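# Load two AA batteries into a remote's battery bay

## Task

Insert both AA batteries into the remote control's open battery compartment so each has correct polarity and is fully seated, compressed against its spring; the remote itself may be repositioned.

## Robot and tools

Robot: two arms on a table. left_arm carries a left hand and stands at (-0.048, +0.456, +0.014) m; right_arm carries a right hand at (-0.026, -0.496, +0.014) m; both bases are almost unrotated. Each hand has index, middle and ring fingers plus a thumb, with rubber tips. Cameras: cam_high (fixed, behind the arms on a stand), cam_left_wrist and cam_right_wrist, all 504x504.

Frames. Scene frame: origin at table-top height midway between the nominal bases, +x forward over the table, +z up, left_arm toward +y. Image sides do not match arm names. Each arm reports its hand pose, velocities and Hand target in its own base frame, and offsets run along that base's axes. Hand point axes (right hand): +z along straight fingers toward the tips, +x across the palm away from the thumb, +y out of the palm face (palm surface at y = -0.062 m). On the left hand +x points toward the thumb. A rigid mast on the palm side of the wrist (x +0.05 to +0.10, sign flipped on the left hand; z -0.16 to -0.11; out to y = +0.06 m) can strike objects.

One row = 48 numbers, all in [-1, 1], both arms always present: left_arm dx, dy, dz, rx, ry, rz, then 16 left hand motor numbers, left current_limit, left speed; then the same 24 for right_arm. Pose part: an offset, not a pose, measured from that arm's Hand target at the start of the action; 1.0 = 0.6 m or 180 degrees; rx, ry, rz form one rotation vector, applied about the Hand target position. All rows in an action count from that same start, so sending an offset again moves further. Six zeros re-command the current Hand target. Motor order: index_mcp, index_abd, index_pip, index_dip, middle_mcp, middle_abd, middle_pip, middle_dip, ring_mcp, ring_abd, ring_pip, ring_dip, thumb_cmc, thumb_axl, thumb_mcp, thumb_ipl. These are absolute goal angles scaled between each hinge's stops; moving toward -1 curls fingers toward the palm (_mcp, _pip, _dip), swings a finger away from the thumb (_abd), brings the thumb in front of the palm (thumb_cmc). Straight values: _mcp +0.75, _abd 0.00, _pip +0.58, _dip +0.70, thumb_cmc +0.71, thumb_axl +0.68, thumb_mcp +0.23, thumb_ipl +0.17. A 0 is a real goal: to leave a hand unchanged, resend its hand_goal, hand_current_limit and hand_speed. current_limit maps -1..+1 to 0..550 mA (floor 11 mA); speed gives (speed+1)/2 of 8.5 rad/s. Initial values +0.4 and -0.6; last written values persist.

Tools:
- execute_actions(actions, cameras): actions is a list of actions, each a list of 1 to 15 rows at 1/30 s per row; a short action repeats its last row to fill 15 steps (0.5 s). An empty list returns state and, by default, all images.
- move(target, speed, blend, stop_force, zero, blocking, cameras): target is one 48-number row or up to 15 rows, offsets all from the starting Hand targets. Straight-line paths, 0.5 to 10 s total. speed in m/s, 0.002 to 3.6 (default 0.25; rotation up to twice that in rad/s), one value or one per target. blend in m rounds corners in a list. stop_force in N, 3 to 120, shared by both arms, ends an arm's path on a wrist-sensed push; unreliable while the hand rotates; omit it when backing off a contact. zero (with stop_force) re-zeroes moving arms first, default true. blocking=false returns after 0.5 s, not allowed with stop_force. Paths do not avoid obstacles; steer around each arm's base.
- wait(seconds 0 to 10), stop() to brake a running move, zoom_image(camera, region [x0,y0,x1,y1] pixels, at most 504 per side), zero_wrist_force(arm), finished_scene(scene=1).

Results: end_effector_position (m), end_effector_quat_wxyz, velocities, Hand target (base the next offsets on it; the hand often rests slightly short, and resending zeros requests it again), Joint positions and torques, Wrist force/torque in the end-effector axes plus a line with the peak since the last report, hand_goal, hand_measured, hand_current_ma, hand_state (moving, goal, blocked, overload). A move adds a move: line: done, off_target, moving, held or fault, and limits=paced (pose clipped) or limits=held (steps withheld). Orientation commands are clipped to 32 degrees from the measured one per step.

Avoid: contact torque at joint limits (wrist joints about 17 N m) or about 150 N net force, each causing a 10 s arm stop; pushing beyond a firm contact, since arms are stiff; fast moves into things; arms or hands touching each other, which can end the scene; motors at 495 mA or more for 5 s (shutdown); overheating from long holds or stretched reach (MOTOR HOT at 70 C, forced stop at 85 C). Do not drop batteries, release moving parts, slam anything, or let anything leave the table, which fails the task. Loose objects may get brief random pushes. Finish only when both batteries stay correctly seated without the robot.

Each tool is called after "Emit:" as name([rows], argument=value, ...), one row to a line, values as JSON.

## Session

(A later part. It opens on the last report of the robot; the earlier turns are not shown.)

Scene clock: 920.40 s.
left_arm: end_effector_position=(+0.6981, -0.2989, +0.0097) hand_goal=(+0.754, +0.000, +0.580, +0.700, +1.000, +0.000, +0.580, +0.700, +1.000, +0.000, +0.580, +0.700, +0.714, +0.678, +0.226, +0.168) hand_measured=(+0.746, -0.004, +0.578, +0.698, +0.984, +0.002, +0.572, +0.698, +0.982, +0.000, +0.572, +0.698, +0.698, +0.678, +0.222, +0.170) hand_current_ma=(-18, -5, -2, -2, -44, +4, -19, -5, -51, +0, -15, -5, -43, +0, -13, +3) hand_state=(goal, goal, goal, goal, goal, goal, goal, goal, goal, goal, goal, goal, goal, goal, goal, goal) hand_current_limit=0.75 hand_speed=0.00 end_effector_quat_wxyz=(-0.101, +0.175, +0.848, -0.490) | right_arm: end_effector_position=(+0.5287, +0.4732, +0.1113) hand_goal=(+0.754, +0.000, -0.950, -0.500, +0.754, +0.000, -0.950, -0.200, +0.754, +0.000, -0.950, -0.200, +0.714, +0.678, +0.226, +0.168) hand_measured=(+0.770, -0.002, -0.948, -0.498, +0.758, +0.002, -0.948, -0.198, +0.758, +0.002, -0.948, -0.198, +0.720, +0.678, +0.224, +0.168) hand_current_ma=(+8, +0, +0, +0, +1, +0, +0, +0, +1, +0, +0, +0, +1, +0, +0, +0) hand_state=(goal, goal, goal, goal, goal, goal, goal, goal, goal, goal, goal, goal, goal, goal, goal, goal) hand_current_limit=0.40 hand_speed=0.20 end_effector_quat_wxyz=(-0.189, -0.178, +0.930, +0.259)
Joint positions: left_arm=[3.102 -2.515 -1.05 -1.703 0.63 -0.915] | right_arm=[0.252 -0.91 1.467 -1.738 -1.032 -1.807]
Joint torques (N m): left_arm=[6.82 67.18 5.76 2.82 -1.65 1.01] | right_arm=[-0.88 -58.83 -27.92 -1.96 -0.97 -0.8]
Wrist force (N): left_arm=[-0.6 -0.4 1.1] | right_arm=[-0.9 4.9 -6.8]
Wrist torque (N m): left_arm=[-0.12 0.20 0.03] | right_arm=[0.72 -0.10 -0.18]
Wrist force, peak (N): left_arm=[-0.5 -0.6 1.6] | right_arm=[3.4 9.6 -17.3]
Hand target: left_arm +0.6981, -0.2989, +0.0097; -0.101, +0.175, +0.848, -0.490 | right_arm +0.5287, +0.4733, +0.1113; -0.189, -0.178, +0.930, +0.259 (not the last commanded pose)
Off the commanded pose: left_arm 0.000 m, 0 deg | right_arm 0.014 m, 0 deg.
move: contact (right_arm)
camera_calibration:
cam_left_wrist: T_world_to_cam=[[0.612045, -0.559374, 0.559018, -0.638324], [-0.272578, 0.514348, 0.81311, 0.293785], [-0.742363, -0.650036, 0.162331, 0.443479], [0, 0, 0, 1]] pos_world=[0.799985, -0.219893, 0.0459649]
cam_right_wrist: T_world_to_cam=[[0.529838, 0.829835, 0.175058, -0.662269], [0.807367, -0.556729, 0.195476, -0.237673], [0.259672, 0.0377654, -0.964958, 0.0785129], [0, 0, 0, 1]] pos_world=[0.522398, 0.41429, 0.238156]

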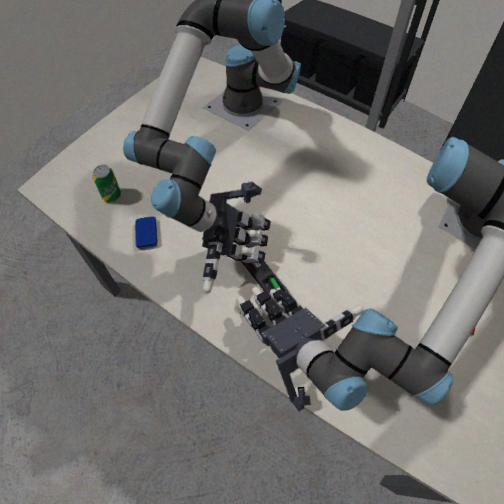

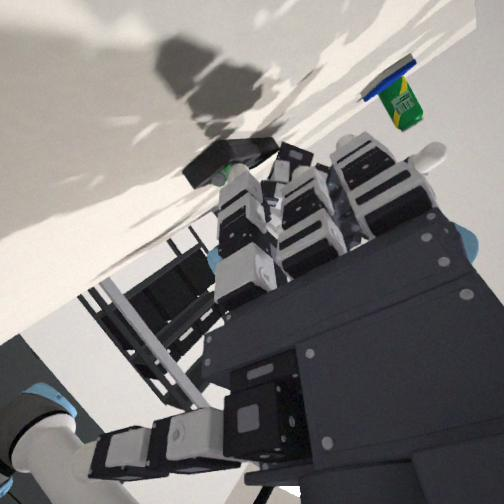

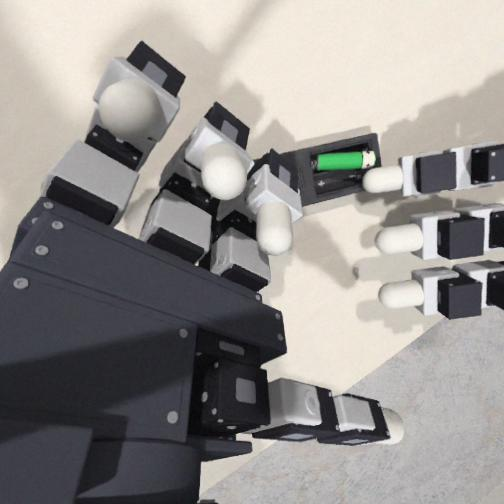

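Emit:
move(target=[0,0,0,0,0,0,0.754,0,0.58,0.70,1.0,0,0.58,0.7,1.0,0,0.58,0.7,0.714,0.678,0.226,0.168,0.75,0.0, 0,0,-0.0018,0,0,0, 0.754,0,-0.95,-0.5,0.754,0,-0.95,-0.2,0.754,0,-0.95,-0.2,0.714,0.678,0.226,0.168,0.6,0.2], speed=0.01, cameras=[])

Emit:
move(target=[-0.0125,0.0046,0,0,0,0,0.754,0,0.58,0.70,1.0,0,0.58,0.7,1.0,0,0.58,0.7,0.714,0.678,0.226,0.168,0.75,0.0, 0,0,0,0,0,0, 0.754,0,-0.95,-0.5,0.754,0,-0.95,-0.2,0.754,0,-0.95,-0.2,0.714,0.678,0.226,0.168,0.6,0.2], speed=0.01, stop_force=5, cameras=["cam_left_wrist","cam_right_wrist"])

Emit:
zoom_image(camera="cam_right_wrist", region=[270, 120, 390, 240])

Scene clock: 927.60 s.
left_arm: end_effector_position=(+0.6981, -0.2989, +0.0097) hand_goal=(+0.754, +0.000, +0.580, +0.700, +1.000, +0.000, +0.580, +0.700, +1.000, +0.000, +0.580, +0.700, +0.714, +0.678, +0.226, +0.168) hand_measured=(+0.746, -0.004, +0.578, +0.698, +0.984, +0.002, +0.572, +0.698, +0.982, +0.000, +0.572, +0.698, +0.698, +0.678, +0.222, +0.170) hand_current_ma=(-18, -5, -2, -2, -44, +4, -19, -5, -51, +0, -15, -5, -43, +0, -13, +3) hand_state=(goal, goal, goal, goal, goal, goal, goal, goal, goal, goal, goal, goal, goal, goal, goal, goal) hand_current_limit=0.75 hand_speed=0.00 end_effector_quat_wxyz=(-0.101, +0.175, +0.848, -0.490) | right_arm: end_effector_position=(+0.5287, +0.4733, +0.1102) hand_goal=(+0.754, +0.000, -0.950, -0.500, +0.754, +0.000, -0.950, -0.200, +0.754, +0.000, -0.950, -0.200, +0.714, +0.678, +0.226, +0.168) hand_measured=(+0.774, -0.002, -0.948, -0.498, +0.758, +0.002, -0.948, -0.198, +0.758, +0.002, -0.948, -0.198, +0.720, +0.678, +0.224, +0.168) hand_current_ma=(+11, +0, +0, +0, +1, +0, +0, +0, +1, +0, +0, +0, +1, +0, +0, +0) hand_state=(goal, goal, goal, goal, goal, goal, goal, goal, goal, goal, goal, goal, goal, goal, goal, goal) hand_current_limit=0.60 hand_speed=0.20 end_effector_quat_wxyz=(-0.189, -0.178, +0.930, +0.259)
Joint positions: left_arm=[3.102 -2.515 -1.05 -1.703 0.63 -0.915] | right_arm=[0.252 -0.909 1.468 -1.74 -1.032 -1.807]
Joint torques (N m): left_arm=[6.44 65.16 7.19 2.5 -0.34 1.08] | right_arm=[5.96 -24.27 -4.78 -2.01 -0.74 0.37]
Wrist force (N): left_arm=[-0.6 -0.5 1.3] | right_arm=[3.6 9.8 -16.4]
Wrist torque (N m): left_arm=[-0.15 0.20 0.03] | right_arm=[1.72 -0.08 0.28]
Wrist force, peak (N): left_arm=[-0.7 -0.3 1.6] | right_arm=[2.9 9.8 -16.8]
Hand target: left_arm +0.6981, -0.2989, +0.0097; -0.101, +0.175, +0.848, -0.490 | right_arm +0.5287, +0.4733, +0.1102; -0.189, -0.178, +0.930, +0.259
Off the commanded pose: left_arm 0.000 m, 0 deg | right_arm 0.000 m, 0 deg.
move: done
No camera images: "cameras" was empty.

Scene clock: 929.33 s.
left_arm: end_effector_position=(+0.6906, -0.2961, +0.0097) hand_goal=(+0.754, +0.000, +0.580, +0.700, +1.000, +0.000, +0.580, +0.700, +1.000, +0.000, +0.580, +0.700, +0.714, +0.678, +0.226, +0.168) hand_measured=(+0.746, -0.004, +0.578, +0.698, +0.984, +0.002, +0.572, +0.698, +0.982, +0.000, +0.572, +0.698, +0.698, +0.678, +0.222, +0.170) hand_current_ma=(-18, -6, -2, -2, -44, +4, -19, -5, -51, +0, -15, -5, -43, +0, -13, +3) hand_state=(goal, goal, goal, goal, goal, goal, goal, goal, goal, goal, goal, goal, goal, goal, goal, goal) hand_current_limit=0.75 hand_speed=0.00 end_effector_quat_wxyz=(-0.101, +0.175, +0.848, -0.490) | right_arm: end_effector_position=(+0.5287, +0.4733, +0.1102) hand_goal=(+0.754, +0.000, -0.950, -0.500, +0.754, +0.000, -0.950, -0.200, +0.754, +0.000, -0.950, -0.200, +0.714, +0.678, +0.226, +0.168) hand_measured=(+0.764, -0.002, -0.948, -0.498, +0.760, +0.002, -0.948, -0.198, +0.760, +0.002, -0.948, -0.198, +0.720, +0.678, +0.224, +0.168) hand_current_ma=(+4, +0, +0, +0, +1, +0, +0, +0, +1, +0, +0, +0, +1, +0, +0, +0) hand_state=(goal, goal, goal, goal, goal, goal, goal, goal, goal, goal, goal, goal, goal, goal, goal, goal) hand_current_limit=0.60 hand_speed=0.20 end_effector_quat_wxyz=(-0.189, -0.178, +0.930, +0.259)
Joint positions: left_arm=[3.105 -2.495 -1.087 -1.689 0.631 -0.91] | right_arm=[0.252 -0.909 1.468 -1.74 -1.032 -1.807]
Joint torques (N m): left_arm=[0.21 45.7 36.88 0.03 -0.86 -1.11] | right_arm=[4.89 -61.93 -30.08 -1.68 2.1 0.9]
Wrist force (N): left_arm=[-0.7 -0.4 1.5] | right_arm=[-0.8 1.7 -1.8]
Wrist torque (N m): left_arm=[-0.16 0.20 0.02] | right_arm=[0.22 -0.09 -0.15]
Wrist force, peak (N): left_arm=[-0.6 -0.4 1.6] | right_arm=[3.6 10.1 -16.5]
Hand target: left_arm +0.6906, -0.2961, +0.0097; -0.101, +0.175, +0.848, -0.490 | right_arm +0.5287, +0.4733, +0.1102; -0.189, -0.178, +0.930, +0.259
Off the commanded pose: left_arm 0.000 m, 0 deg | right_arm 0.000 m, 0 deg.
move: done
camera_calibration:
cam_left_wrist: T_world_to_cam=[[0.612045, -0.559374, 0.559018, -0.632168], [-0.272578, 0.514348, 0.81311, 0.290301], [-0.742363, -0.650036, 0.162331, 0.439732], [0, 0, 0, 1]] pos_world=[0.792485, -0.217093, 0.0459649]
cam_right_wrist: T_world_to_cam=[[0.529771, 0.829881, 0.175042, -0.662057], [0.807411, -0.55666, 0.195492, -0.237513], [0.259674, 0.0377653, -0.964958, 0.0774507], [0, 0, 0, 1]] pos_world=[0.522398, 0.41429, 0.237057]
Images, in order (width x height): cam_left_wrist 504x504, cam_right_wrist 504x504.

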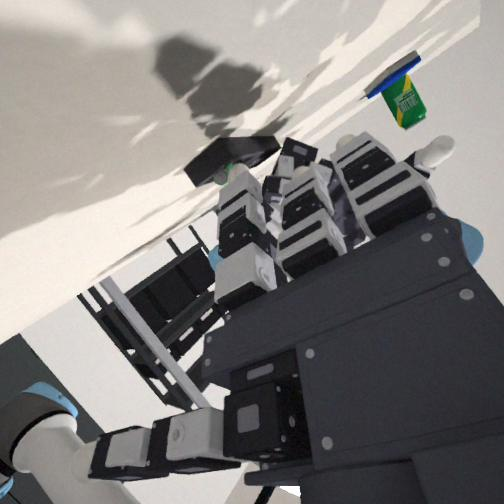

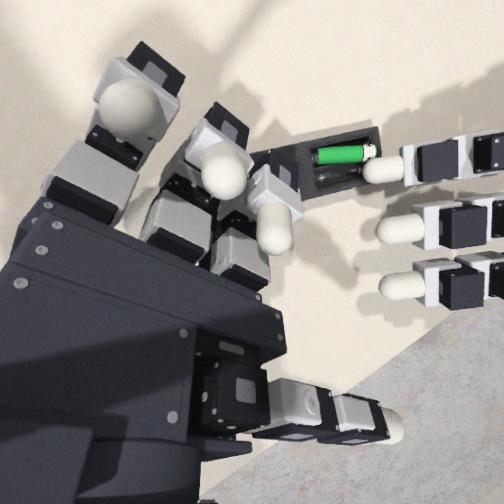

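Scaled by 4.200.

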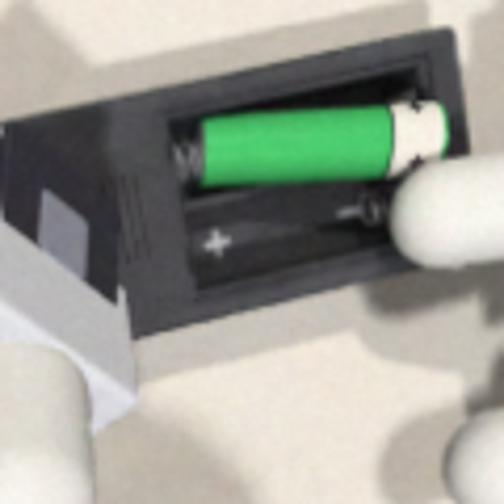

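Emit:
move([
  [0.005,-0.0018,0,0,0,0,0.754,0,0.58,0.70,1.0,0,0.58,0.7,1.0,0,0.58,0.7,0.714,0.678,0.226,0.168,0.75,0.0, 0,0,0.025,0,0,0, 0.754,0,-0.95,-0.5,0.754,0,-0.95,-0.2,0.754,0,-0.95,-0.2,0.714,0.678,0.226,0.168,0.6,0.2],
  [0.005,-0.0018,0,0,0,0,0.754,0,0.58,0.70,1.0,0,0.58,0.7,1.0,0,0.58,0.7,0.714,0.678,0.226,0.168,0.75,0.0, -0.0235,0.0085,0.025,0,0,0, 0.754,0,-0.95,-0.5,0.754,0,-0.95,-0.2,0.754,0,-0.95,-0.2,0.714,0.678,0.226,0.168,0.6,0.2],
], speed=0.04, cameras=[])

Emit:
move(target=[0,0,0,0,0,0,0.754,0,0.58,0.70,1.0,0,0.58,0.7,1.0,0,0.58,0.7,0.714,0.678,0.226,0.168,0.75,0.0, 0,0,-0.04,0,0,0, 0.754,0,-0.95,-0.5,0.754,0,-0.95,-0.2,0.754,0,-0.95,-0.2,0.714,0.678,0.226,0.168,0.6,0.2], speed=0.015, stop_force=8, cameras=["cam_high","cam_right_wrist"])

Emit:
zoom_image(camera="cam_high", region=[200, 210, 300, 310])

Emit:
zoom_image(camera="cam_right_wrist", region=[230, 120, 390, 280])

Scene clock: 949.87 s.
left_arm: end_effector_position=(+0.6935, -0.2972, +0.0097) hand_goal=(+0.754, +0.000, +0.580, +0.700, +1.000, +0.000, +0.580, +0.700, +1.000, +0.000, +0.580, +0.700, +0.714, +0.678, +0.226, +0.168) hand_measured=(+0.746, -0.004, +0.578, +0.698, +0.984, +0.002, +0.572, +0.698, +0.982, +0.000, +0.572, +0.698, +0.698, +0.678, +0.222, +0.170) hand_current_ma=(-18, -5, -2, -2, -44, +4, -19, -5, -51, +0, -15, -5, -43, +0, -13, +3) hand_state=(goal, goal, goal, goal, goal, goal, goal, goal, goal, goal, goal, goal, goal, goal, goal, goal) hand_current_limit=0.75 hand_speed=0.00 end_effector_quat_wxyz=(-0.101, +0.175, +0.848, -0.490) | right_arm: end_effector_position=(+0.5145, +0.4785, +0.1253) hand_goal=(+0.754, +0.000, -0.950, -0.500, +0.754, +0.000, -0.950, -0.200, +0.754, +0.000, -0.950, -0.200, +0.714, +0.678, +0.226, +0.168) hand_measured=(+0.764, -0.002, -0.948, -0.498, +0.760, +0.002, -0.948, -0.198, +0.760, +0.002, -0.948, -0.198, +0.720, +0.678, +0.224, +0.168) hand_current_ma=(+4, +0, +0, +0, +1, +0, +0, +0, +1, +0, +0, +0, +1, +0, +0, +0) hand_state=(goal, goal, goal, goal, goal, goal, goal, goal, goal, goal, goal, goal, goal, goal, goal, goal) hand_current_limit=0.60 hand_speed=0.20 end_effector_quat_wxyz=(-0.189, -0.178, +0.930, +0.259)
Joint positions: left_arm=[3.104 -2.503 -1.072 -1.695 0.631 -0.912] | right_arm=[0.265 -0.949 1.496 -1.734 -1.027 -1.793]
Joint torques (N m): left_arm=[-8.57 64.45 6.65 2.82 -3.62 1.27] | right_arm=[-5.32 -35.58 -30.98 -0.18 1.91 -1.38]
Wrist force (N): left_arm=[-0.5 -0.6 1.3] | right_arm=[-1.2 1.8 -2.2]
Wrist torque (N m): left_arm=[-0.17 0.19 0.04] | right_arm=[0.29 -0.03 -0.20]
Wrist force, peak (N): left_arm=[-0.7 -0.7 1.4] | right_arm=[-1.1 2.1 -2.3]
Hand target: left_arm +0.6936, -0.2972, +0.0097; -0.101, +0.175, +0.848, -0.490 | right_arm +0.5146, +0.4784, +0.1252; -0.189, -0.178, +0.930, +0.259
Off the commanded pose: left_arm 0.000 m, 0 deg | right_arm 0.000 m, 0 deg.
move: done
No camera images: "cameras" was empty.

Scene clock: 951.63 s.
left_arm: end_effector_position=(+0.6936, -0.2972, +0.0097) hand_goal=(+0.754, +0.000, +0.580, +0.700, +1.000, +0.000, +0.580, +0.700, +1.000, +0.000, +0.580, +0.700, +0.714, +0.678, +0.226, +0.168) hand_measured=(+0.746, -0.004, +0.578, +0.698, +0.984, +0.002, +0.572, +0.698, +0.982, +0.000, +0.572, +0.698, +0.698, +0.678, +0.222, +0.170) hand_current_ma=(-18, -5, -2, -2, -44, +4, -19, -5, -51, +0, -15, -5, -43, +0, -13, +3) hand_state=(goal, goal, goal, goal, goal, goal, goal, goal, goal, goal, goal, goal, goal, goal, goal, goal) hand_current_limit=0.75 hand_speed=0.00 end_effector_quat_wxyz=(-0.101, +0.175, +0.848, -0.490) | right_arm: end_effector_position=(+0.5146, +0.4784, +0.1153) hand_goal=(+0.754, +0.000, -0.950, -0.500, +0.754, +0.000, -0.950, -0.200, +0.754, +0.000, -0.950, -0.200, +0.714, +0.678, +0.226, +0.168) hand_measured=(+0.766, -0.002, -0.948, -0.498, +0.760, +0.002, -0.948, -0.198, +0.760, +0.002, -0.948, -0.198, +0.720, +0.678, +0.224, +0.168) hand_current_ma=(+4, +0, +0, +0, +1, +0, +0, +0, +1, +0, +0, +0, +1, +0, +0, +0) hand_state=(goal, goal, goal, goal, goal, goal, goal, goal, goal, goal, goal, goal, goal, goal, goal, goal) hand_current_limit=0.60 hand_speed=0.20 end_effector_quat_wxyz=(-0.189, -0.178, +0.930, +0.259)
Joint positions: left_arm=[3.104 -2.503 -1.072 -1.695 0.631 -0.912] | right_arm=[0.264 -0.936 1.504 -1.755 -1.028 -1.793]
Joint torques (N m): left_arm=[3.04 65.83 7.23 2.91 -2.95 1.36] | right_arm=[-4.53 -57.56 -26.69 -1.35 -1.24 -1.48]
Wrist force (N): left_arm=[-0.6 -0.4 1.3] | right_arm=[-0.7 4.8 -7.5]
Wrist torque (N m): left_arm=[-0.15 0.20 0.03] | right_arm=[0.81 -0.15 -0.20]
Wrist force, peak (N): left_arm=[-0.6 -0.6 1.6] | right_arm=[2.5 9.2 -14.4]
Hand target: left_arm +0.6936, -0.2972, +0.0097; -0.101, +0.175, +0.848, -0.490 | right_arm +0.5146, +0.4784, +0.1153; -0.189, -0.178, +0.930, +0.259 (not the last commanded pose)
Off the commanded pose: left_arm 0.000 m, 0 deg | right_arm 0.014 m, 0 deg.
move: contact (right_arm)
camera_calibration:
cam_right_wrist: T_world_to_cam=[[0.529838, 0.829835, 0.175058, -0.659731], [0.807367, -0.556729, 0.195476, -0.224232], [0.259672, 0.0377654, -0.964958, 0.0858416], [0, 0, 0, 1]] pos_world=[0.508298, 0.41939, 0.242156]
Images, in order (width x height): cam_high 504x504, cam_right_wrist 504x504.

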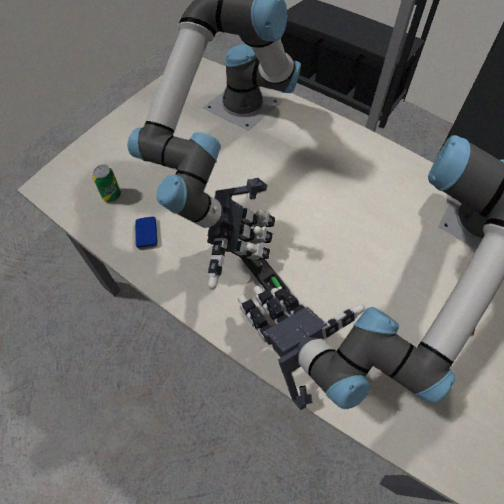

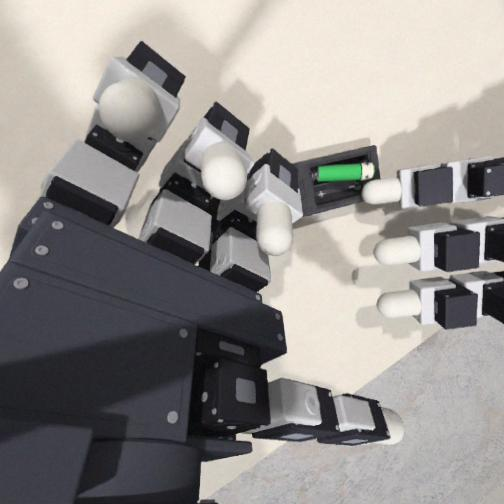

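Scaled by 5.040.

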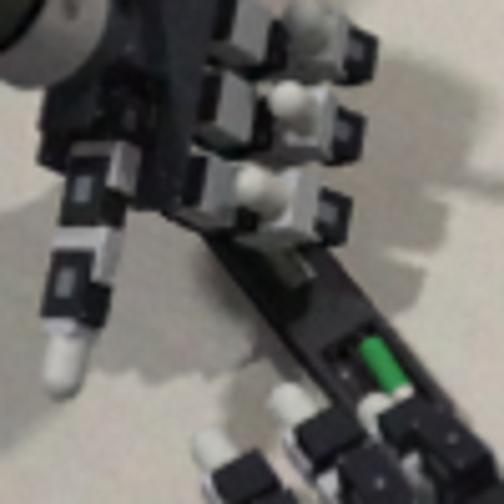

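Scaled by 3.150.

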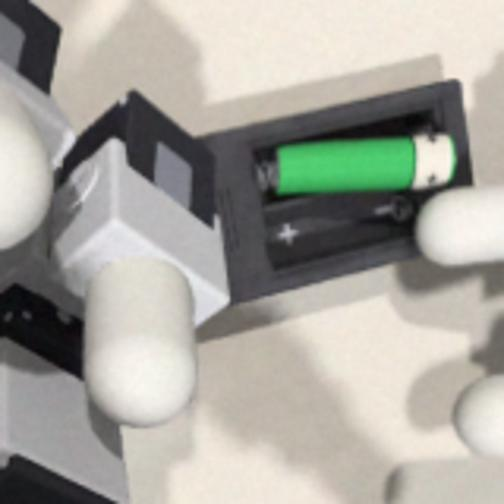

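Emit:
move(target=[0,0,0,0,0,0,0.754,0,0.58,0.70,1.0,0,0.58,0.7,1.0,0,0.58,0.7,0.714,0.678,0.226,0.168,0.75,0.0, 0,0,-0.0020,0,0,0, 0.754,0,-0.95,-0.5,0.754,0,-0.95,-0.2,0.754,0,-0.95,-0.2,0.714,0.678,0.226,0.168,0.6,0.2], speed=0.01, cameras=[])

Emit:
move(target=[-0.0094,0.0034,0,0,0,0,0.754,0,0.58,0.70,1.0,0,0.58,0.7,1.0,0,0.58,0.7,0.714,0.678,0.226,0.168,0.75,0.0, 0,0,0,0,0,0, 0.754,0,-0.95,-0.5,0.754,0,-0.95,-0.2,0.754,0,-0.95,-0.2,0.714,0.678,0.226,0.168,0.6,0.2], speed=0.01, stop_force=5, cameras=["cam_left_wrist","cam_right_wrist"])

Emit:
zoom_image(camera="cam_right_wrist", region=[290, 120, 410, 240])

Scene clock: 956.60 s.
left_arm: end_effector_position=(+0.6936, -0.2972, +0.0097) hand_goal=(+0.754, +0.000, +0.580, +0.700, +1.000, +0.000, +0.580, +0.700, +1.000, +0.000, +0.580, +0.700, +0.714, +0.678, +0.226, +0.168) hand_measured=(+0.746, -0.004, +0.578, +0.698, +0.984, +0.002, +0.572, +0.698, +0.982, +0.000, +0.572, +0.698, +0.698, +0.678, +0.222, +0.170) hand_current_ma=(-18, -5, -2, -2, -44, +4, -19, -5, -51, +0, -15, -5, -43, +0, -13, +3) hand_state=(goal, goal, goal, goal, goal, goal, goal, goal, goal, goal, goal, goal, goal, goal, goal, goal) hand_current_limit=0.75 hand_speed=0.00 end_effector_quat_wxyz=(-0.101, +0.175, +0.848, -0.490) | right_arm: end_effector_position=(+0.5146, +0.4784, +0.1141) hand_goal=(+0.754, +0.000, -0.950, -0.500, +0.754, +0.000, -0.950, -0.200, +0.754, +0.000, -0.950, -0.200, +0.714, +0.678, +0.226, +0.168) hand_measured=(+0.776, -0.002, -0.948, -0.498, +0.760, +0.002, -0.948, -0.198, +0.760, +0.002, -0.948, -0.198, +0.720, +0.678, +0.224, +0.168) hand_current_ma=(+13, +0, +0, +0, +1, +0, +0, +0, +1, +0, +0, +0, +1, +0, +0, +0) hand_state=(blocked, goal, goal, goal, goal, goal, goal, goal, goal, goal, goal, goal, goal, goal, goal, goal) hand_current_limit=0.60 hand_speed=0.20 end_effector_quat_wxyz=(-0.189, -0.178, +0.930, +0.259)
Joint positions: left_arm=[3.104 -2.503 -1.072 -1.695 0.631 -0.912] | right_arm=[0.264 -0.935 1.504 -1.757 -1.028 -1.793]
Joint torques (N m): left_arm=[6.78 64.9 6.78 2.82 -1.5 1.03] | right_arm=[3.8 -23.64 -5.79 -2.49 -1.3 -1.33]
Wrist force (N): left_arm=[-0.6 -0.6 1.4] | right_arm=[4.9 10.3 -17.2]
Wrist torque (N m): left_arm=[-0.17 0.20 0.03] | right_arm=[1.83 -0.16 0.34]
Wrist force, peak (N): left_arm=[-0.5 -0.5 1.7] | right_arm=[5.0 10.4 -17.4]
Hand target: left_arm +0.6936, -0.2972, +0.0097; -0.101, +0.175, +0.848, -0.490 | right_arm +0.5146, +0.4784, +0.1141; -0.189, -0.178, +0.930, +0.259
Off the commanded pose: left_arm 0.000 m, 0 deg | right_arm 0.000 m, 0 deg.
move: done
No camera images: "cameras" was empty.

Scene clock: 958.13 s.
left_arm: end_effector_position=(+0.6879, -0.2952, +0.0097) hand_goal=(+0.754, +0.000, +0.580, +0.700, +1.000, +0.000, +0.580, +0.700, +1.000, +0.000, +0.580, +0.700, +0.714, +0.678, +0.226, +0.168) hand_measured=(+0.750, -0.016, +0.580, +0.700, +0.984, +0.002, +0.572, +0.698, +0.982, +0.000, +0.572, +0.698, +0.698, +0.678, +0.222, +0.170) hand_current_ma=(-6, -34, +0, -1, -44, +4, -19, -5, -51, +0, -15, -5, -43, +0, -13, +3) hand_state=(goal, goal, goal, goal, goal, goal, goal, goal, goal, goal, goal, goal, goal, goal, goal, goal) hand_current_limit=0.75 hand_speed=0.00 end_effector_quat_wxyz=(-0.101, +0.175, +0.848, -0.490) | right_arm: end_effector_position=(+0.5146, +0.4784, +0.1141) hand_goal=(+0.754, +0.000, -0.950, -0.500, +0.754, +0.000, -0.950, -0.200, +0.754, +0.000, -0.950, -0.200, +0.714, +0.678, +0.226, +0.168) hand_measured=(+0.776, -0.002, -0.948, -0.498, +0.760, +0.002, -0.948, -0.198, +0.760, +0.002, -0.948, -0.198, +0.720, +0.678, +0.224, +0.168) hand_current_ma=(+13, +0, +0, +0, +1, +0, +0, +0, +1, +0, +0, +0, +1, +0, +0, +0) hand_state=(blocked, goal, goal, goal, goal, goal, goal, goal, goal, goal, goal, goal, goal, goal, goal, goal) hand_current_limit=0.60 hand_speed=0.20 end_effector_quat_wxyz=(-0.189, -0.178, +0.930, +0.259)
Joint positions: left_arm=[3.106 -2.489 -1.1 -1.685 0.632 -0.909] | right_arm=[0.264 -0.935 1.504 -1.757 -1.028 -1.793]
Joint torques (N m): left_arm=[0.53 44.92 35.62 -0.22 -0.62 -1.01] | right_arm=[5.02 -26.62 -5.04 0.23 -1.35 -1.59]
Wrist force (N): left_arm=[-1.5 -1.0 0.6] | right_arm=[3.6 9.8 -16.6]
Wrist torque (N m): left_arm=[-0.08 0.15 -0.04] | right_arm=[1.77 -0.23 0.19]
Wrist force, peak (N): left_arm=[-1.7 -1.1 0.3] | right_arm=[5.1 10.3 -17.5]
Hand target: left_arm +0.6879, -0.2952, +0.0097; -0.101, +0.175, +0.848, -0.490 | right_arm +0.5146, +0.4784, +0.1141; -0.189, -0.178, +0.930, +0.259
Off the commanded pose: left_arm 0.000 m, 0 deg | right_arm 0.000 m, 0 deg.
move: done
camera_calibration:
cam_left_wrist: T_world_to_cam=[[0.612045, -0.559374, 0.559018, -0.630017], [-0.272578, 0.514348, 0.81311, 0.289078], [-0.742363, -0.650036, 0.162331, 0.438452], [0, 0, 0, 1]] pos_world=[0.789885, -0.216093, 0.0459649]
cam_right_wrist: T_world_to_cam=[[0.529838, 0.829835, 0.175058, -0.659521], [0.807367, -0.556729, 0.195476, -0.223998], [0.259672, 0.0377654, -0.964958, 0.0846836], [0, 0, 0, 1]] pos_world=[0.508298, 0.41939, 0.240956]
Images, in order (width x height): cam_left_wrist 504x504, cam_right_wrist 504x504.

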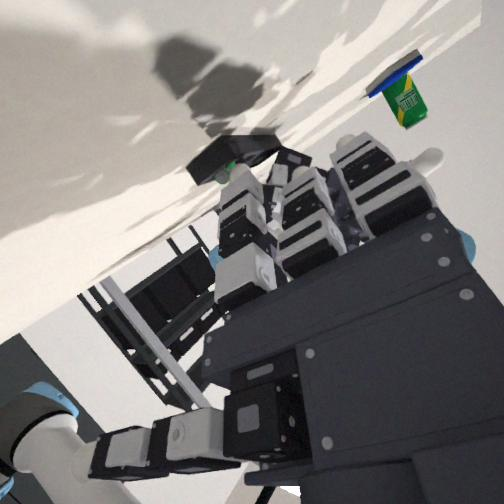

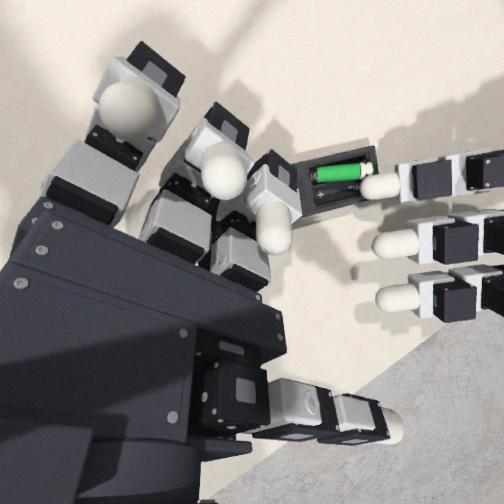

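Scaled by 4.200.

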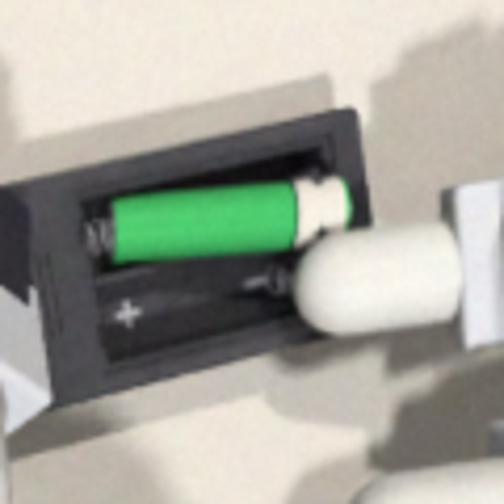

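Emit:
move(target=[-0.0094,0.0034,0,0,0,0,0.754,0,0.58,0.70,1.0,0,0.58,0.7,1.0,0,0.58,0.7,0.714,0.678,0.226,0.168,0.75,0.0, 0,0,0,0,0,0, 0.754,0,-0.95,-0.5,0.754,0,-0.95,-0.2,0.754,0,-0.95,-0.2,0.714,0.678,0.226,0.168,0.6,0.2], speed=0.01, stop_force=6, cameras=["cam_left_wrist","cam_right_wrist"])

Emit:
zoom_image(camera="cam_right_wrist", region=[290, 120, 410, 240])

Scene clock: 963.00 s.
left_arm: end_effector_position=(+0.6823, -0.2931, +0.0097) hand_goal=(+0.754, +0.000, +0.580, +0.700, +1.000, +0.000, +0.580, +0.700, +1.000, +0.000, +0.580, +0.700, +0.714, +0.678, +0.226, +0.168) hand_measured=(+0.752, -0.016, +0.580, +0.700, +0.984, +0.002, +0.572, +0.698, +0.982, +0.000, +0.572, +0.698, +0.698, +0.678, +0.222, +0.170) hand_current_ma=(-5, -34, +0, -1, -44, +4, -19, -5, -51, +0, -15, -5, -43, +0, -13, +3) hand_state=(goal, goal, goal, goal, goal, goal, goal, goal, goal, goal, goal, goal, goal, goal, goal, goal) hand_current_limit=0.75 hand_speed=0.00 end_effector_quat_wxyz=(-0.101, +0.175, +0.848, -0.490) | right_arm: end_effector_position=(+0.5146, +0.4784, +0.1141) hand_goal=(+0.754, +0.000, -0.950, -0.500, +0.754, +0.000, -0.950, -0.200, +0.754, +0.000, -0.950, -0.200, +0.714, +0.678, +0.226, +0.168) hand_measured=(+0.766, -0.002, -0.948, -0.498, +0.760, +0.002, -0.948, -0.198, +0.760, +0.002, -0.948, -0.198, +0.720, +0.678, +0.224, +0.168) hand_current_ma=(+5, +0, +0, +0, +1, +0, +0, +0, +1, +0, +0, +0, +1, +0, +0, +0) hand_state=(goal, goal, goal, goal, goal, goal, goal, goal, goal, goal, goal, goal, goal, goal, goal, goal) hand_current_limit=0.60 hand_speed=0.20 end_effector_quat_wxyz=(-0.189, -0.178, +0.930, +0.259)
Joint positions: left_arm=[3.109 -2.474 -1.127 -1.675 0.633 -0.905] | right_arm=[0.264 -0.935 1.504 -1.757 -1.028 -1.793]
Joint torques (N m): left_arm=[1.64 43.75 36.27 -0.25 -0.75 -1.18] | right_arm=[4.78 -34.39 -10.77 0.15 -1.47 -1.53]
Wrist force (N): left_arm=[-0.7 -0.7 1.3] | right_arm=[1.1 7.6 -10.6]
Wrist torque (N m): left_arm=[-0.10 0.11 0.02] | right_arm=[1.11 -0.14 -0.05]
Wrist force, peak (N): left_arm=[-1.4 -1.4 0.8] | right_arm=[3.5 10.0 -17.0]
Hand target: left_arm +0.6823, -0.2931, +0.0097; -0.101, +0.175, +0.848, -0.490 | right_arm +0.5146, +0.4784, +0.1141; -0.189, -0.178, +0.930, +0.259
Off the commanded pose: left_arm 0.000 m, 0 deg | right_arm 0.000 m, 0 deg.
move: done
camera_calibration:
cam_left_wrist: T_world_to_cam=[[0.612045, -0.559374, 0.559018, -0.62541], [-0.272578, 0.514348, 0.81311, 0.286495], [-0.742363, -0.650036, 0.162331, 0.43552], [0, 0, 0, 1]] pos_world=[0.784185, -0.214093, 0.0459649]
cam_right_wrist: T_world_to_cam=[[0.529838, 0.829835, 0.175058, -0.659521], [0.807367, -0.556729, 0.195476, -0.223998], [0.259672, 0.0377654, -0.964958, 0.0846836], [0, 0, 0, 1]] pos_world=[0.508298, 0.41939, 0.240956]
Images, in order (width x height): cam_left_wrist 504x504, cam_right_wrist 504x504.

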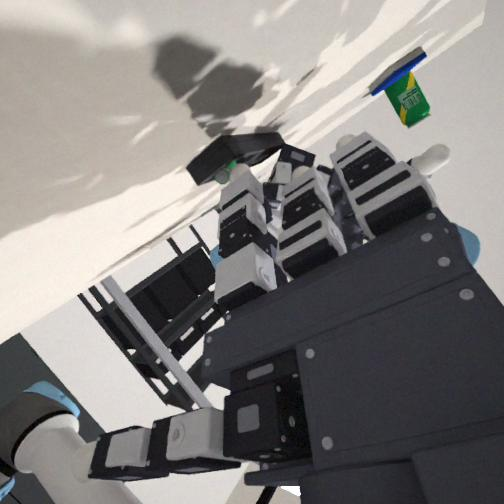

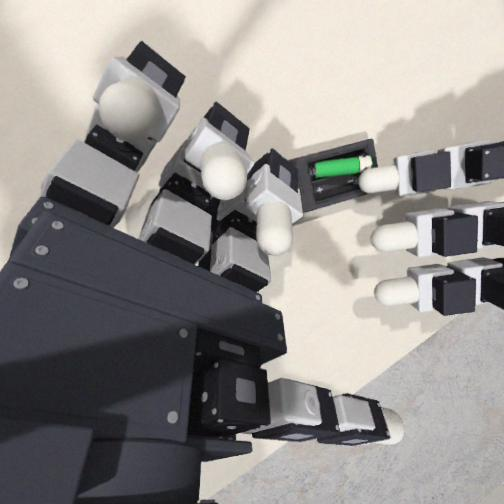

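Scaled by 4.200.

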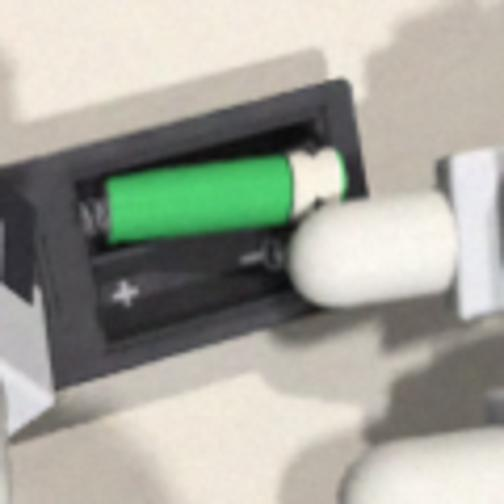

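Emit:
move([
  [0.0,0.02,0.02,0,0,0,0.754,0,0.58,0.70,1.0,0,0.58,0.7,1.0,0,0.58,0.7,0.714,0.678,0.226,0.168,0.4,0.0, 0,0,0.05,0,0,0, 0.754,0,-0.95,-0.5,0.754,0,-0.95,-0.2,0.754,0,-0.95,-0.2,0.714,0.678,0.226,0.168,0.6,0.2],
  [0.04,0.1,0.1,0,0,0,0.754,0,0.58,0.70,1.0,0,0.58,0.7,1.0,0,0.58,0.7,0.714,0.678,0.226,0.168,0.4,0.0, -0.1,-0.15,0.40,0,0,0, 0.754,0,-0.95,-0.5,0.754,0,-0.95,-0.2,0.754,0,-0.95,-0.2,0.714,0.678,0.226,0.168,0.6,0.2],
], speed=0.15, blend=0.01, cameras=["cam_high","cam_left_wrist"])

Emit:
zoom_image(camera="cam_high", region=[220, 230, 320, 330])

Emit:
zoom_image(camera="cam_left_wrist", region=[130, 60, 290, 220])

Scene clock: 1042.90 s.
left_arm: end_effector_position=(+0.7063, -0.2330, +0.0697) hand_goal=(+0.754, +0.000, +0.580, +0.700, +1.000, +0.000, +0.580, +0.700, +1.000, +0.000, +0.580, +0.700, +0.714, +0.678, +0.226, +0.168) hand_measured=(+0.748, -0.004, +0.580, +0.700, +0.984, +0.002, +0.572, +0.698, +0.982, +0.000, +0.572, +0.698, +0.698, +0.678, +0.222, +0.170) hand_current_ma=(-13, -5, +0, -1, -44, +4, -19, -5, -51, +0, -15, -5, -43, +0, -13, +3) hand_state=(goal, goal, goal, goal, goal, goal, goal, goal, goal, goal, goal, goal, goal, goal, goal, goal) hand_current_limit=0.40 hand_speed=0.00 end_effector_quat_wxyz=(-0.101, +0.175, +0.848, -0.490) | right_arm: end_effector_position=(+0.4547, +0.3883, +0.3541) hand_goal=(+0.754, +0.000, -0.950, -0.500, +0.754, +0.000, -0.950, -0.200, +0.754, +0.000, -0.950, -0.200, +0.714, +0.678, +0.226, +0.168) hand_measured=(+0.764, -0.002, -0.948, -0.498, +0.760, +0.002, -0.948, -0.198, +0.760, +0.002, -0.948, -0.198, +0.720, +0.678, +0.224, +0.168) hand_current_ma=(+3, +0, +0, +0, +1, +0, +0, +0, +2, +0, +0, +0, +1, +0, +0, +0) hand_state=(goal, goal, goal, goal, goal, goal, goal, goal, goal, goal, goal, goal, goal, goal, goal, goal) hand_current_limit=0.60 hand_speed=0.20 end_effector_quat_wxyz=(-0.189, -0.178, +0.930, +0.259)
Joint positions: left_arm=[3.186 -2.455 -0.98 -1.923 0.677 -0.801] | right_arm=[0.143 -1.33 1.423 -1.218 -1.077 -1.921]
Joint torques (N m): left_arm=[-10.59 51.61 9.53 2.89 -2.79 -1.1] | right_arm=[8.1 -24.71 -15.58 -0.58 3.08 1.59]
Wrist force (N): left_arm=[-0.8 -0.4 1.3] | right_arm=[-1.2 1.9 -1.6]
Wrist torque (N m): left_arm=[-0.14 0.23 -0.01] | right_arm=[0.26 0.02 -0.12]
Wrist force, peak (N): left_arm=[-0.8 -0.3 2.6] | right_arm=[1.6 7.8 -11.0]
Hand target: left_arm +0.7063, -0.2331, +0.0697; -0.101, +0.175, +0.848, -0.490 | right_arm +0.4546, +0.3884, +0.3541; -0.189, -0.178, +0.930, +0.259
Off the commanded pose: left_arm 0.000 m, 0 deg | right_arm 0.000 m, 0 deg.
move: done
camera_calibration:
cam_left_wrist: T_world_to_cam=[[0.611986, -0.559381, 0.559076, -0.640042], [-0.272675, 0.514329, 0.813089, 0.213443], [-0.742375, -0.650045, 0.162233, 0.482758], [0, 0, 0, 1]] pos_world=[0.808285, -0.153993, 0.105965]
Images, in order (width x height): cam_high 504x504, cam_left_wrist 504x504.

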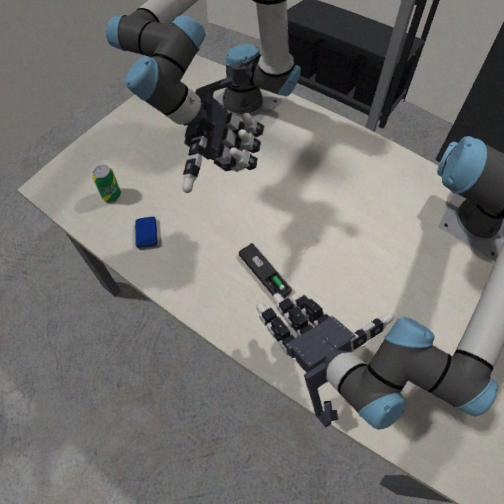

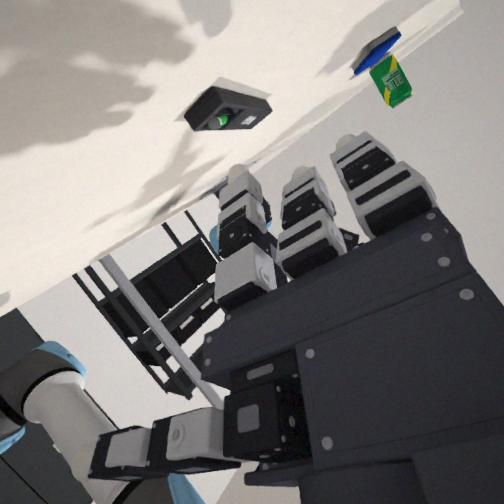

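Scaled by 5.040.

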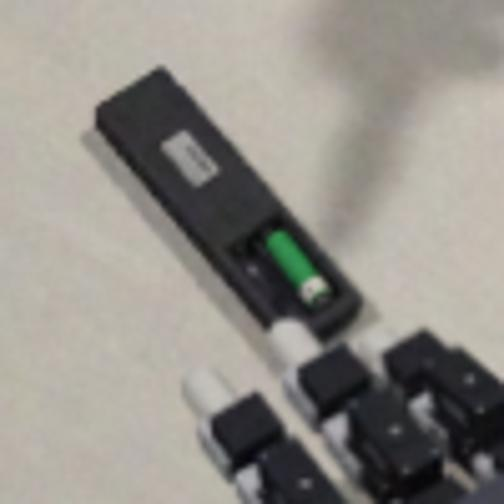

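Scaled by 3.150.

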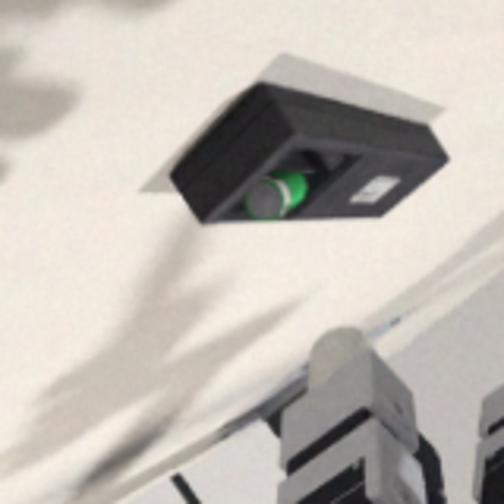

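Emit:
execute_actions(actions=[])

Scene clock: 1061.43 s.
left_arm: end_effector_position=(+0.7063, -0.2331, +0.0697) hand_goal=(+0.754, +0.000, +0.580, +0.700, +1.000, +0.000, +0.580, +0.700, +1.000, +0.000, +0.580, +0.700, +0.714, +0.678, +0.226, +0.168) hand_measured=(+0.748, -0.004, +0.580, +0.700, +0.984, +0.002, +0.572, +0.698, +0.982, +0.000, +0.572, +0.698, +0.698, +0.678, +0.222, +0.170) hand_current_ma=(-13, -5, +0, -1, -44, +4, -19, -5, -51, +0, -15, -5, -43, +0, -13, +3) hand_state=(goal, goal, goal, goal, goal, goal, goal, goal, goal, goal, goal, goal, goal, goal, goal, goal) hand_current_limit=0.40 hand_speed=0.00 end_effector_quat_wxyz=(-0.101, +0.175, +0.848, -0.490) | right_arm: end_effector_position=(+0.4546, +0.3884, +0.3541) hand_goal=(+0.754, +0.000, -0.950, -0.500, +0.754, +0.000, -0.950, -0.200, +0.754, +0.000, -0.950, -0.200, +0.714, +0.678, +0.226, +0.168) hand_measured=(+0.764, -0.002, -0.948, -0.498, +0.760, +0.002, -0.948, -0.198, +0.760, +0.002, -0.948, -0.198, +0.720, +0.678, +0.224, +0.168) hand_current_ma=(+3, +0, +0, +0, +1, +0, +0, +0, +2, +0, +0, +0, +1, +0, +0, +0) hand_state=(goal, goal, goal, goal, goal, goal, goal, goal, goal, goal, goal, goal, goal, goal, goal, goal) hand_current_limit=0.60 hand_speed=0.20 end_effector_quat_wxyz=(-0.189, -0.178, +0.930, +0.259)
Joint positions: left_arm=[3.186 -2.455 -0.98 -1.923 0.677 -0.801] | right_arm=[0.143 -1.33 1.423 -1.217 -1.076 -1.921]
Joint velocities: within noise
Joint torques (N m): left_arm=[-10.89 64.28 7.03 2.38 -2.7 -1.12] | right_arm=[8.64 -21.5 -15.09 -0.01 3.43 1.39]
Wrist force (N): left_arm=[-0.9 -0.4 1.3] | right_arm=[-1.1 1.9 -1.5]
Wrist torque (N m): left_arm=[-0.13 0.24 -0.01] | right_arm=[0.26 0.00 -0.10]
Wrist force, peak (N): left_arm=[-0.9 -0.5 1.5] | right_arm=[-1.0 2.5 -1.7]
Hand target: left_arm +0.7063, -0.2331, +0.0697; -0.101, +0.175, +0.848, -0.490 | right_arm +0.4546, +0.3884, +0.3541; -0.189, -0.178, +0.930, +0.259
Off the commanded pose: left_arm 0.000 m, 0 deg | right_arm 0.000 m, 0 deg.
camera_calibration:
cam_left_wrist: T_world_to_cam=[[0.612045, -0.559374, 0.559018, -0.640077], [-0.272578, 0.514348, 0.81311, 0.21339], [-0.742363, -0.650036, 0.162331, 0.482599], [0, 0, 0, 1]] pos_world=[0.808185, -0.154093, 0.105965]
cam_right_wrist: T_world_to_cam=[[0.529838, 0.829835, 0.175058, -0.595059], [0.807367, -0.556729, 0.195476, -0.272575], [0.259672, 0.0377654, -0.964958, 0.335253], [0, 0, 0, 1]] pos_world=[0.448298, 0.32939, 0.480956]

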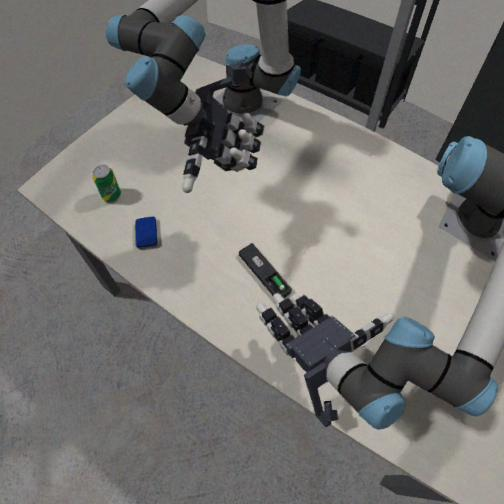

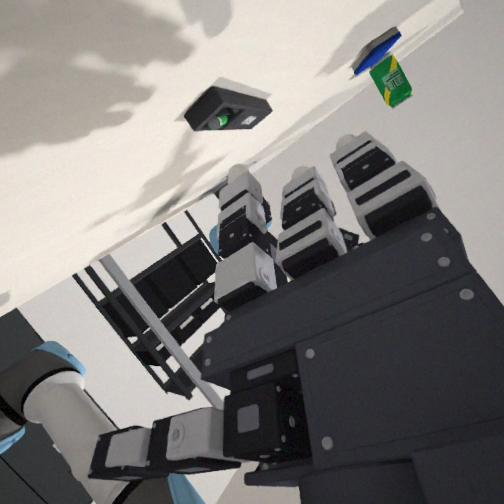

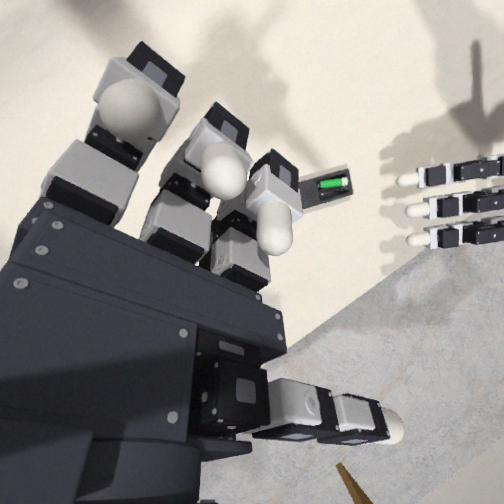

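Emit:
zoom_image(camera="cam_high", region=[220, 230, 320, 330])

Emit:
zoom_image(camera="cam_right_wrist", region=[270, 130, 390, 250])

Emit:
zoom_image(camera="cam_left_wrist", region=[170, 60, 290, 180])

Scaled by 5.040.

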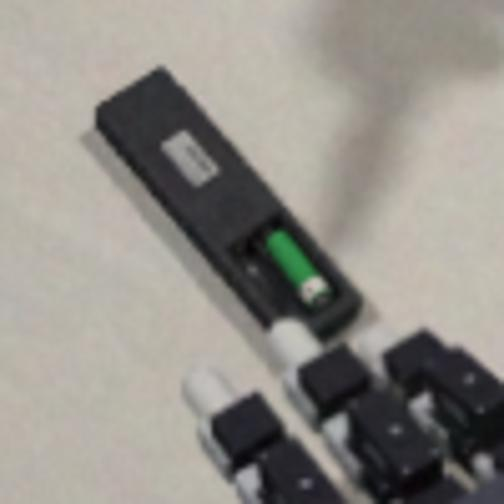

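Scaled by 4.200.

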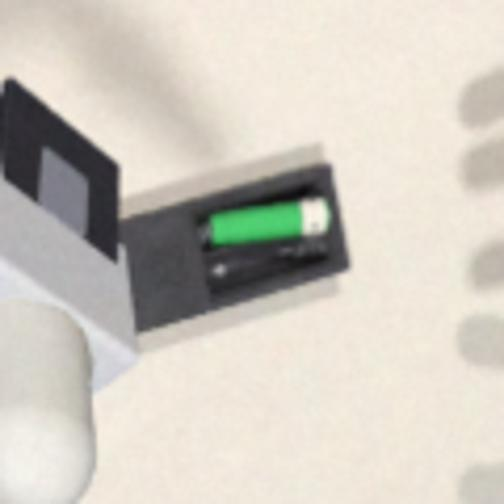

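Scaled by 4.200.

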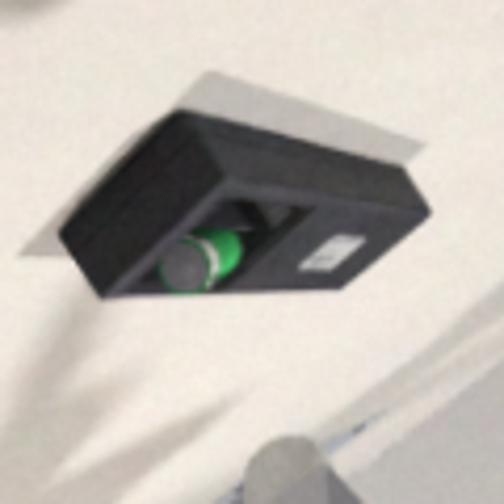

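Emit:
zoom_image(camera="cam_right_wrist", region=[300, 155, 364, 219])

Scaled by 7.875.

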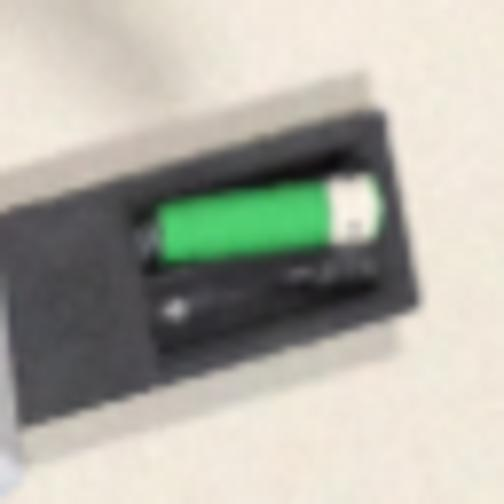

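Emit:
move([
  [0,0,0,0,0,0, 0.754,0,0.58,0.70,1.0,0,0.58,0.7,1.0,0,0.58,0.7,0.714,0.678,0.226,0.168,0.4,0.0, 0.06,0.01,0.04,-0.172,-0.2474,0.1268, 0.274,0,-0.664,0.696,0.274,0,-0.664,0.696,0.754,0,-0.9,-0.2,-0.657,0.678,0.562,-0.265,0.6,0.0],
  [0,0,0,0,0,0, 0.754,0,0.58,0.70,1.0,0,0.58,0.7,1.0,0,0.58,0.7,0.714,0.678,0.226,0.168,0.4,0.0, 0.0757,0.0193,0.01,-0.344,-0.4947,0.2536, 0.274,0,-0.664,0.696,0.274,0,-0.664,0.696,0.754,0,-0.9,-0.2,-0.657,0.678,0.562,-0.265,0.6,0.0],
], blend=[0.03,0], speed=0.4, cameras=["all"])

Scene clock: 1152.63 s.
left_arm: end_effector_position=(+0.7063, -0.2331, +0.0697) hand_goal=(+0.754, +0.000, +0.580, +0.700, +1.000, +0.000, +0.580, +0.700, +1.000, +0.000, +0.580, +0.700, +0.714, +0.678, +0.226, +0.168) hand_measured=(+0.748, -0.004, +0.580, +0.700, +0.984, +0.002, +0.572, +0.698, +0.982, +0.000, +0.572, +0.698, +0.698, +0.678, +0.222, +0.170) hand_current_ma=(-13, -5, +0, -1, -44, +4, -19, -5, -51, +0, -15, -5, -43, +0, -13, +3) hand_state=(goal, goal, goal, goal, goal, goal, goal, goal, goal, goal, goal, goal, goal, goal, goal, goal) hand_current_limit=0.40 hand_speed=0.00 end_effector_quat_wxyz=(-0.101, +0.175, +0.848, -0.490) | right_arm: end_effector_position=(+0.5000, +0.4000, +0.3600) hand_goal=(+0.274, +0.000, -0.664, +0.696, +0.274, +0.000, -0.664, +0.696, +0.754, +0.000, -0.900, -0.200, -0.656, +0.678, +0.562, -0.264) hand_measured=(+0.274, -0.002, -0.664, +0.694, +0.274, +0.002, -0.664, +0.694, +0.750, +0.002, -0.900, -0.198, -0.654, +0.678, +0.554, -0.262) hand_current_ma=(+0, +0, +0, +0, +0, +0, +0, +0, -1, +0, +0, +0, +0, +0, -3, +0) hand_state=(goal, goal, goal, goal, goal, goal, goal, goal, goal, goal, goal, goal, goal, goal, goal, goal) hand_current_limit=0.60 hand_speed=0.00 end_effector_quat_wxyz=(+0.338, -0.484, +0.661, -0.463)
Joint positions: left_arm=[3.186 -2.455 -0.98 -1.923 0.677 -0.801] | right_arm=[0.693 -1.337 1.702 -2.911 -2.483 -2.651]
Joint torques (N m): left_arm=[-11.15 65.12 8.27 2.84 -2.78 -1.07] | right_arm=[-10.15 -46.93 -32.86 -4.25 -2.36 -1.43]
Wrist force (N): left_arm=[-0.7 -0.2 1.5] | right_arm=[-1.0 -0.7 -1.8]
Wrist torque (N m): left_arm=[-0.13 0.22 0.00] | right_arm=[0.44 -0.20 -0.11]
Wrist force, peak (N): left_arm=[-0.8 -0.5 1.6] | right_arm=[-1.4 2.5 -2.4]
Hand target: left_arm +0.7063, -0.2331, +0.0697; -0.101, +0.175, +0.848, -0.490 | right_arm +0.5000, +0.3999, +0.3601; +0.338, -0.484, +0.661, -0.463
Off the commanded pose: left_arm 0.000 m, 0 deg | right_arm 0.000 m, 0 deg.
move: done
camera_calibration:
cam_left_wrist: T_world_to_cam=[[0.612045, -0.559374, 0.559018, -0.640077], [-0.272578, 0.514348, 0.81311, 0.21339], [-0.742363, -0.650036, 0.162331, 0.482599], [0, 0, 0, 1]] pos_world=[0.808185, -0.154093, 0.105965]
cam_right_wrist: T_world_to_cam=[[-0.00239688, 0.807727, -0.589551, -0.0796253], [-0.370362, 0.546911, 0.750813, -0.356487], [0.928884, 0.220147, 0.297841, -0.533468], [0, 0, 0, 1]] pos_world=[0.36331, 0.376724, 0.3796]

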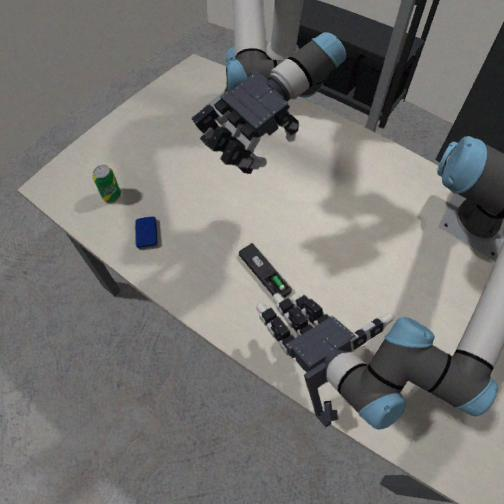

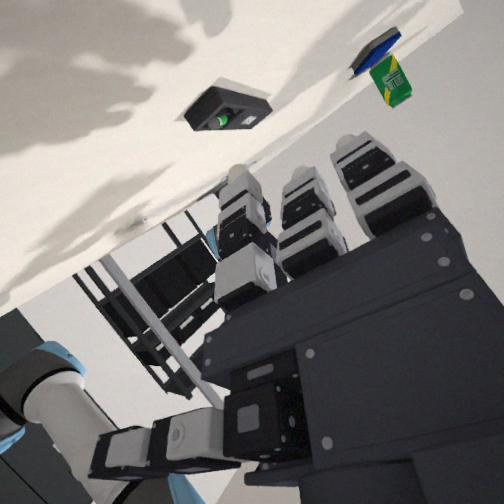

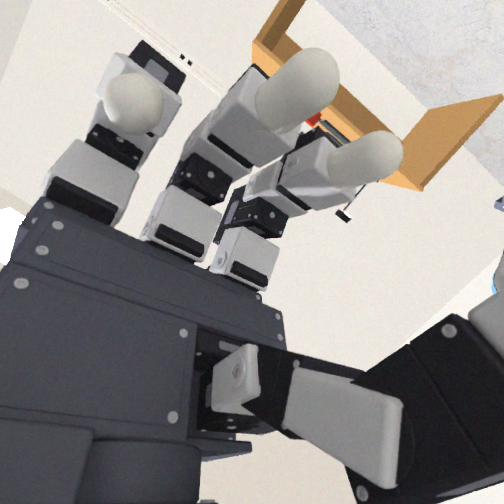

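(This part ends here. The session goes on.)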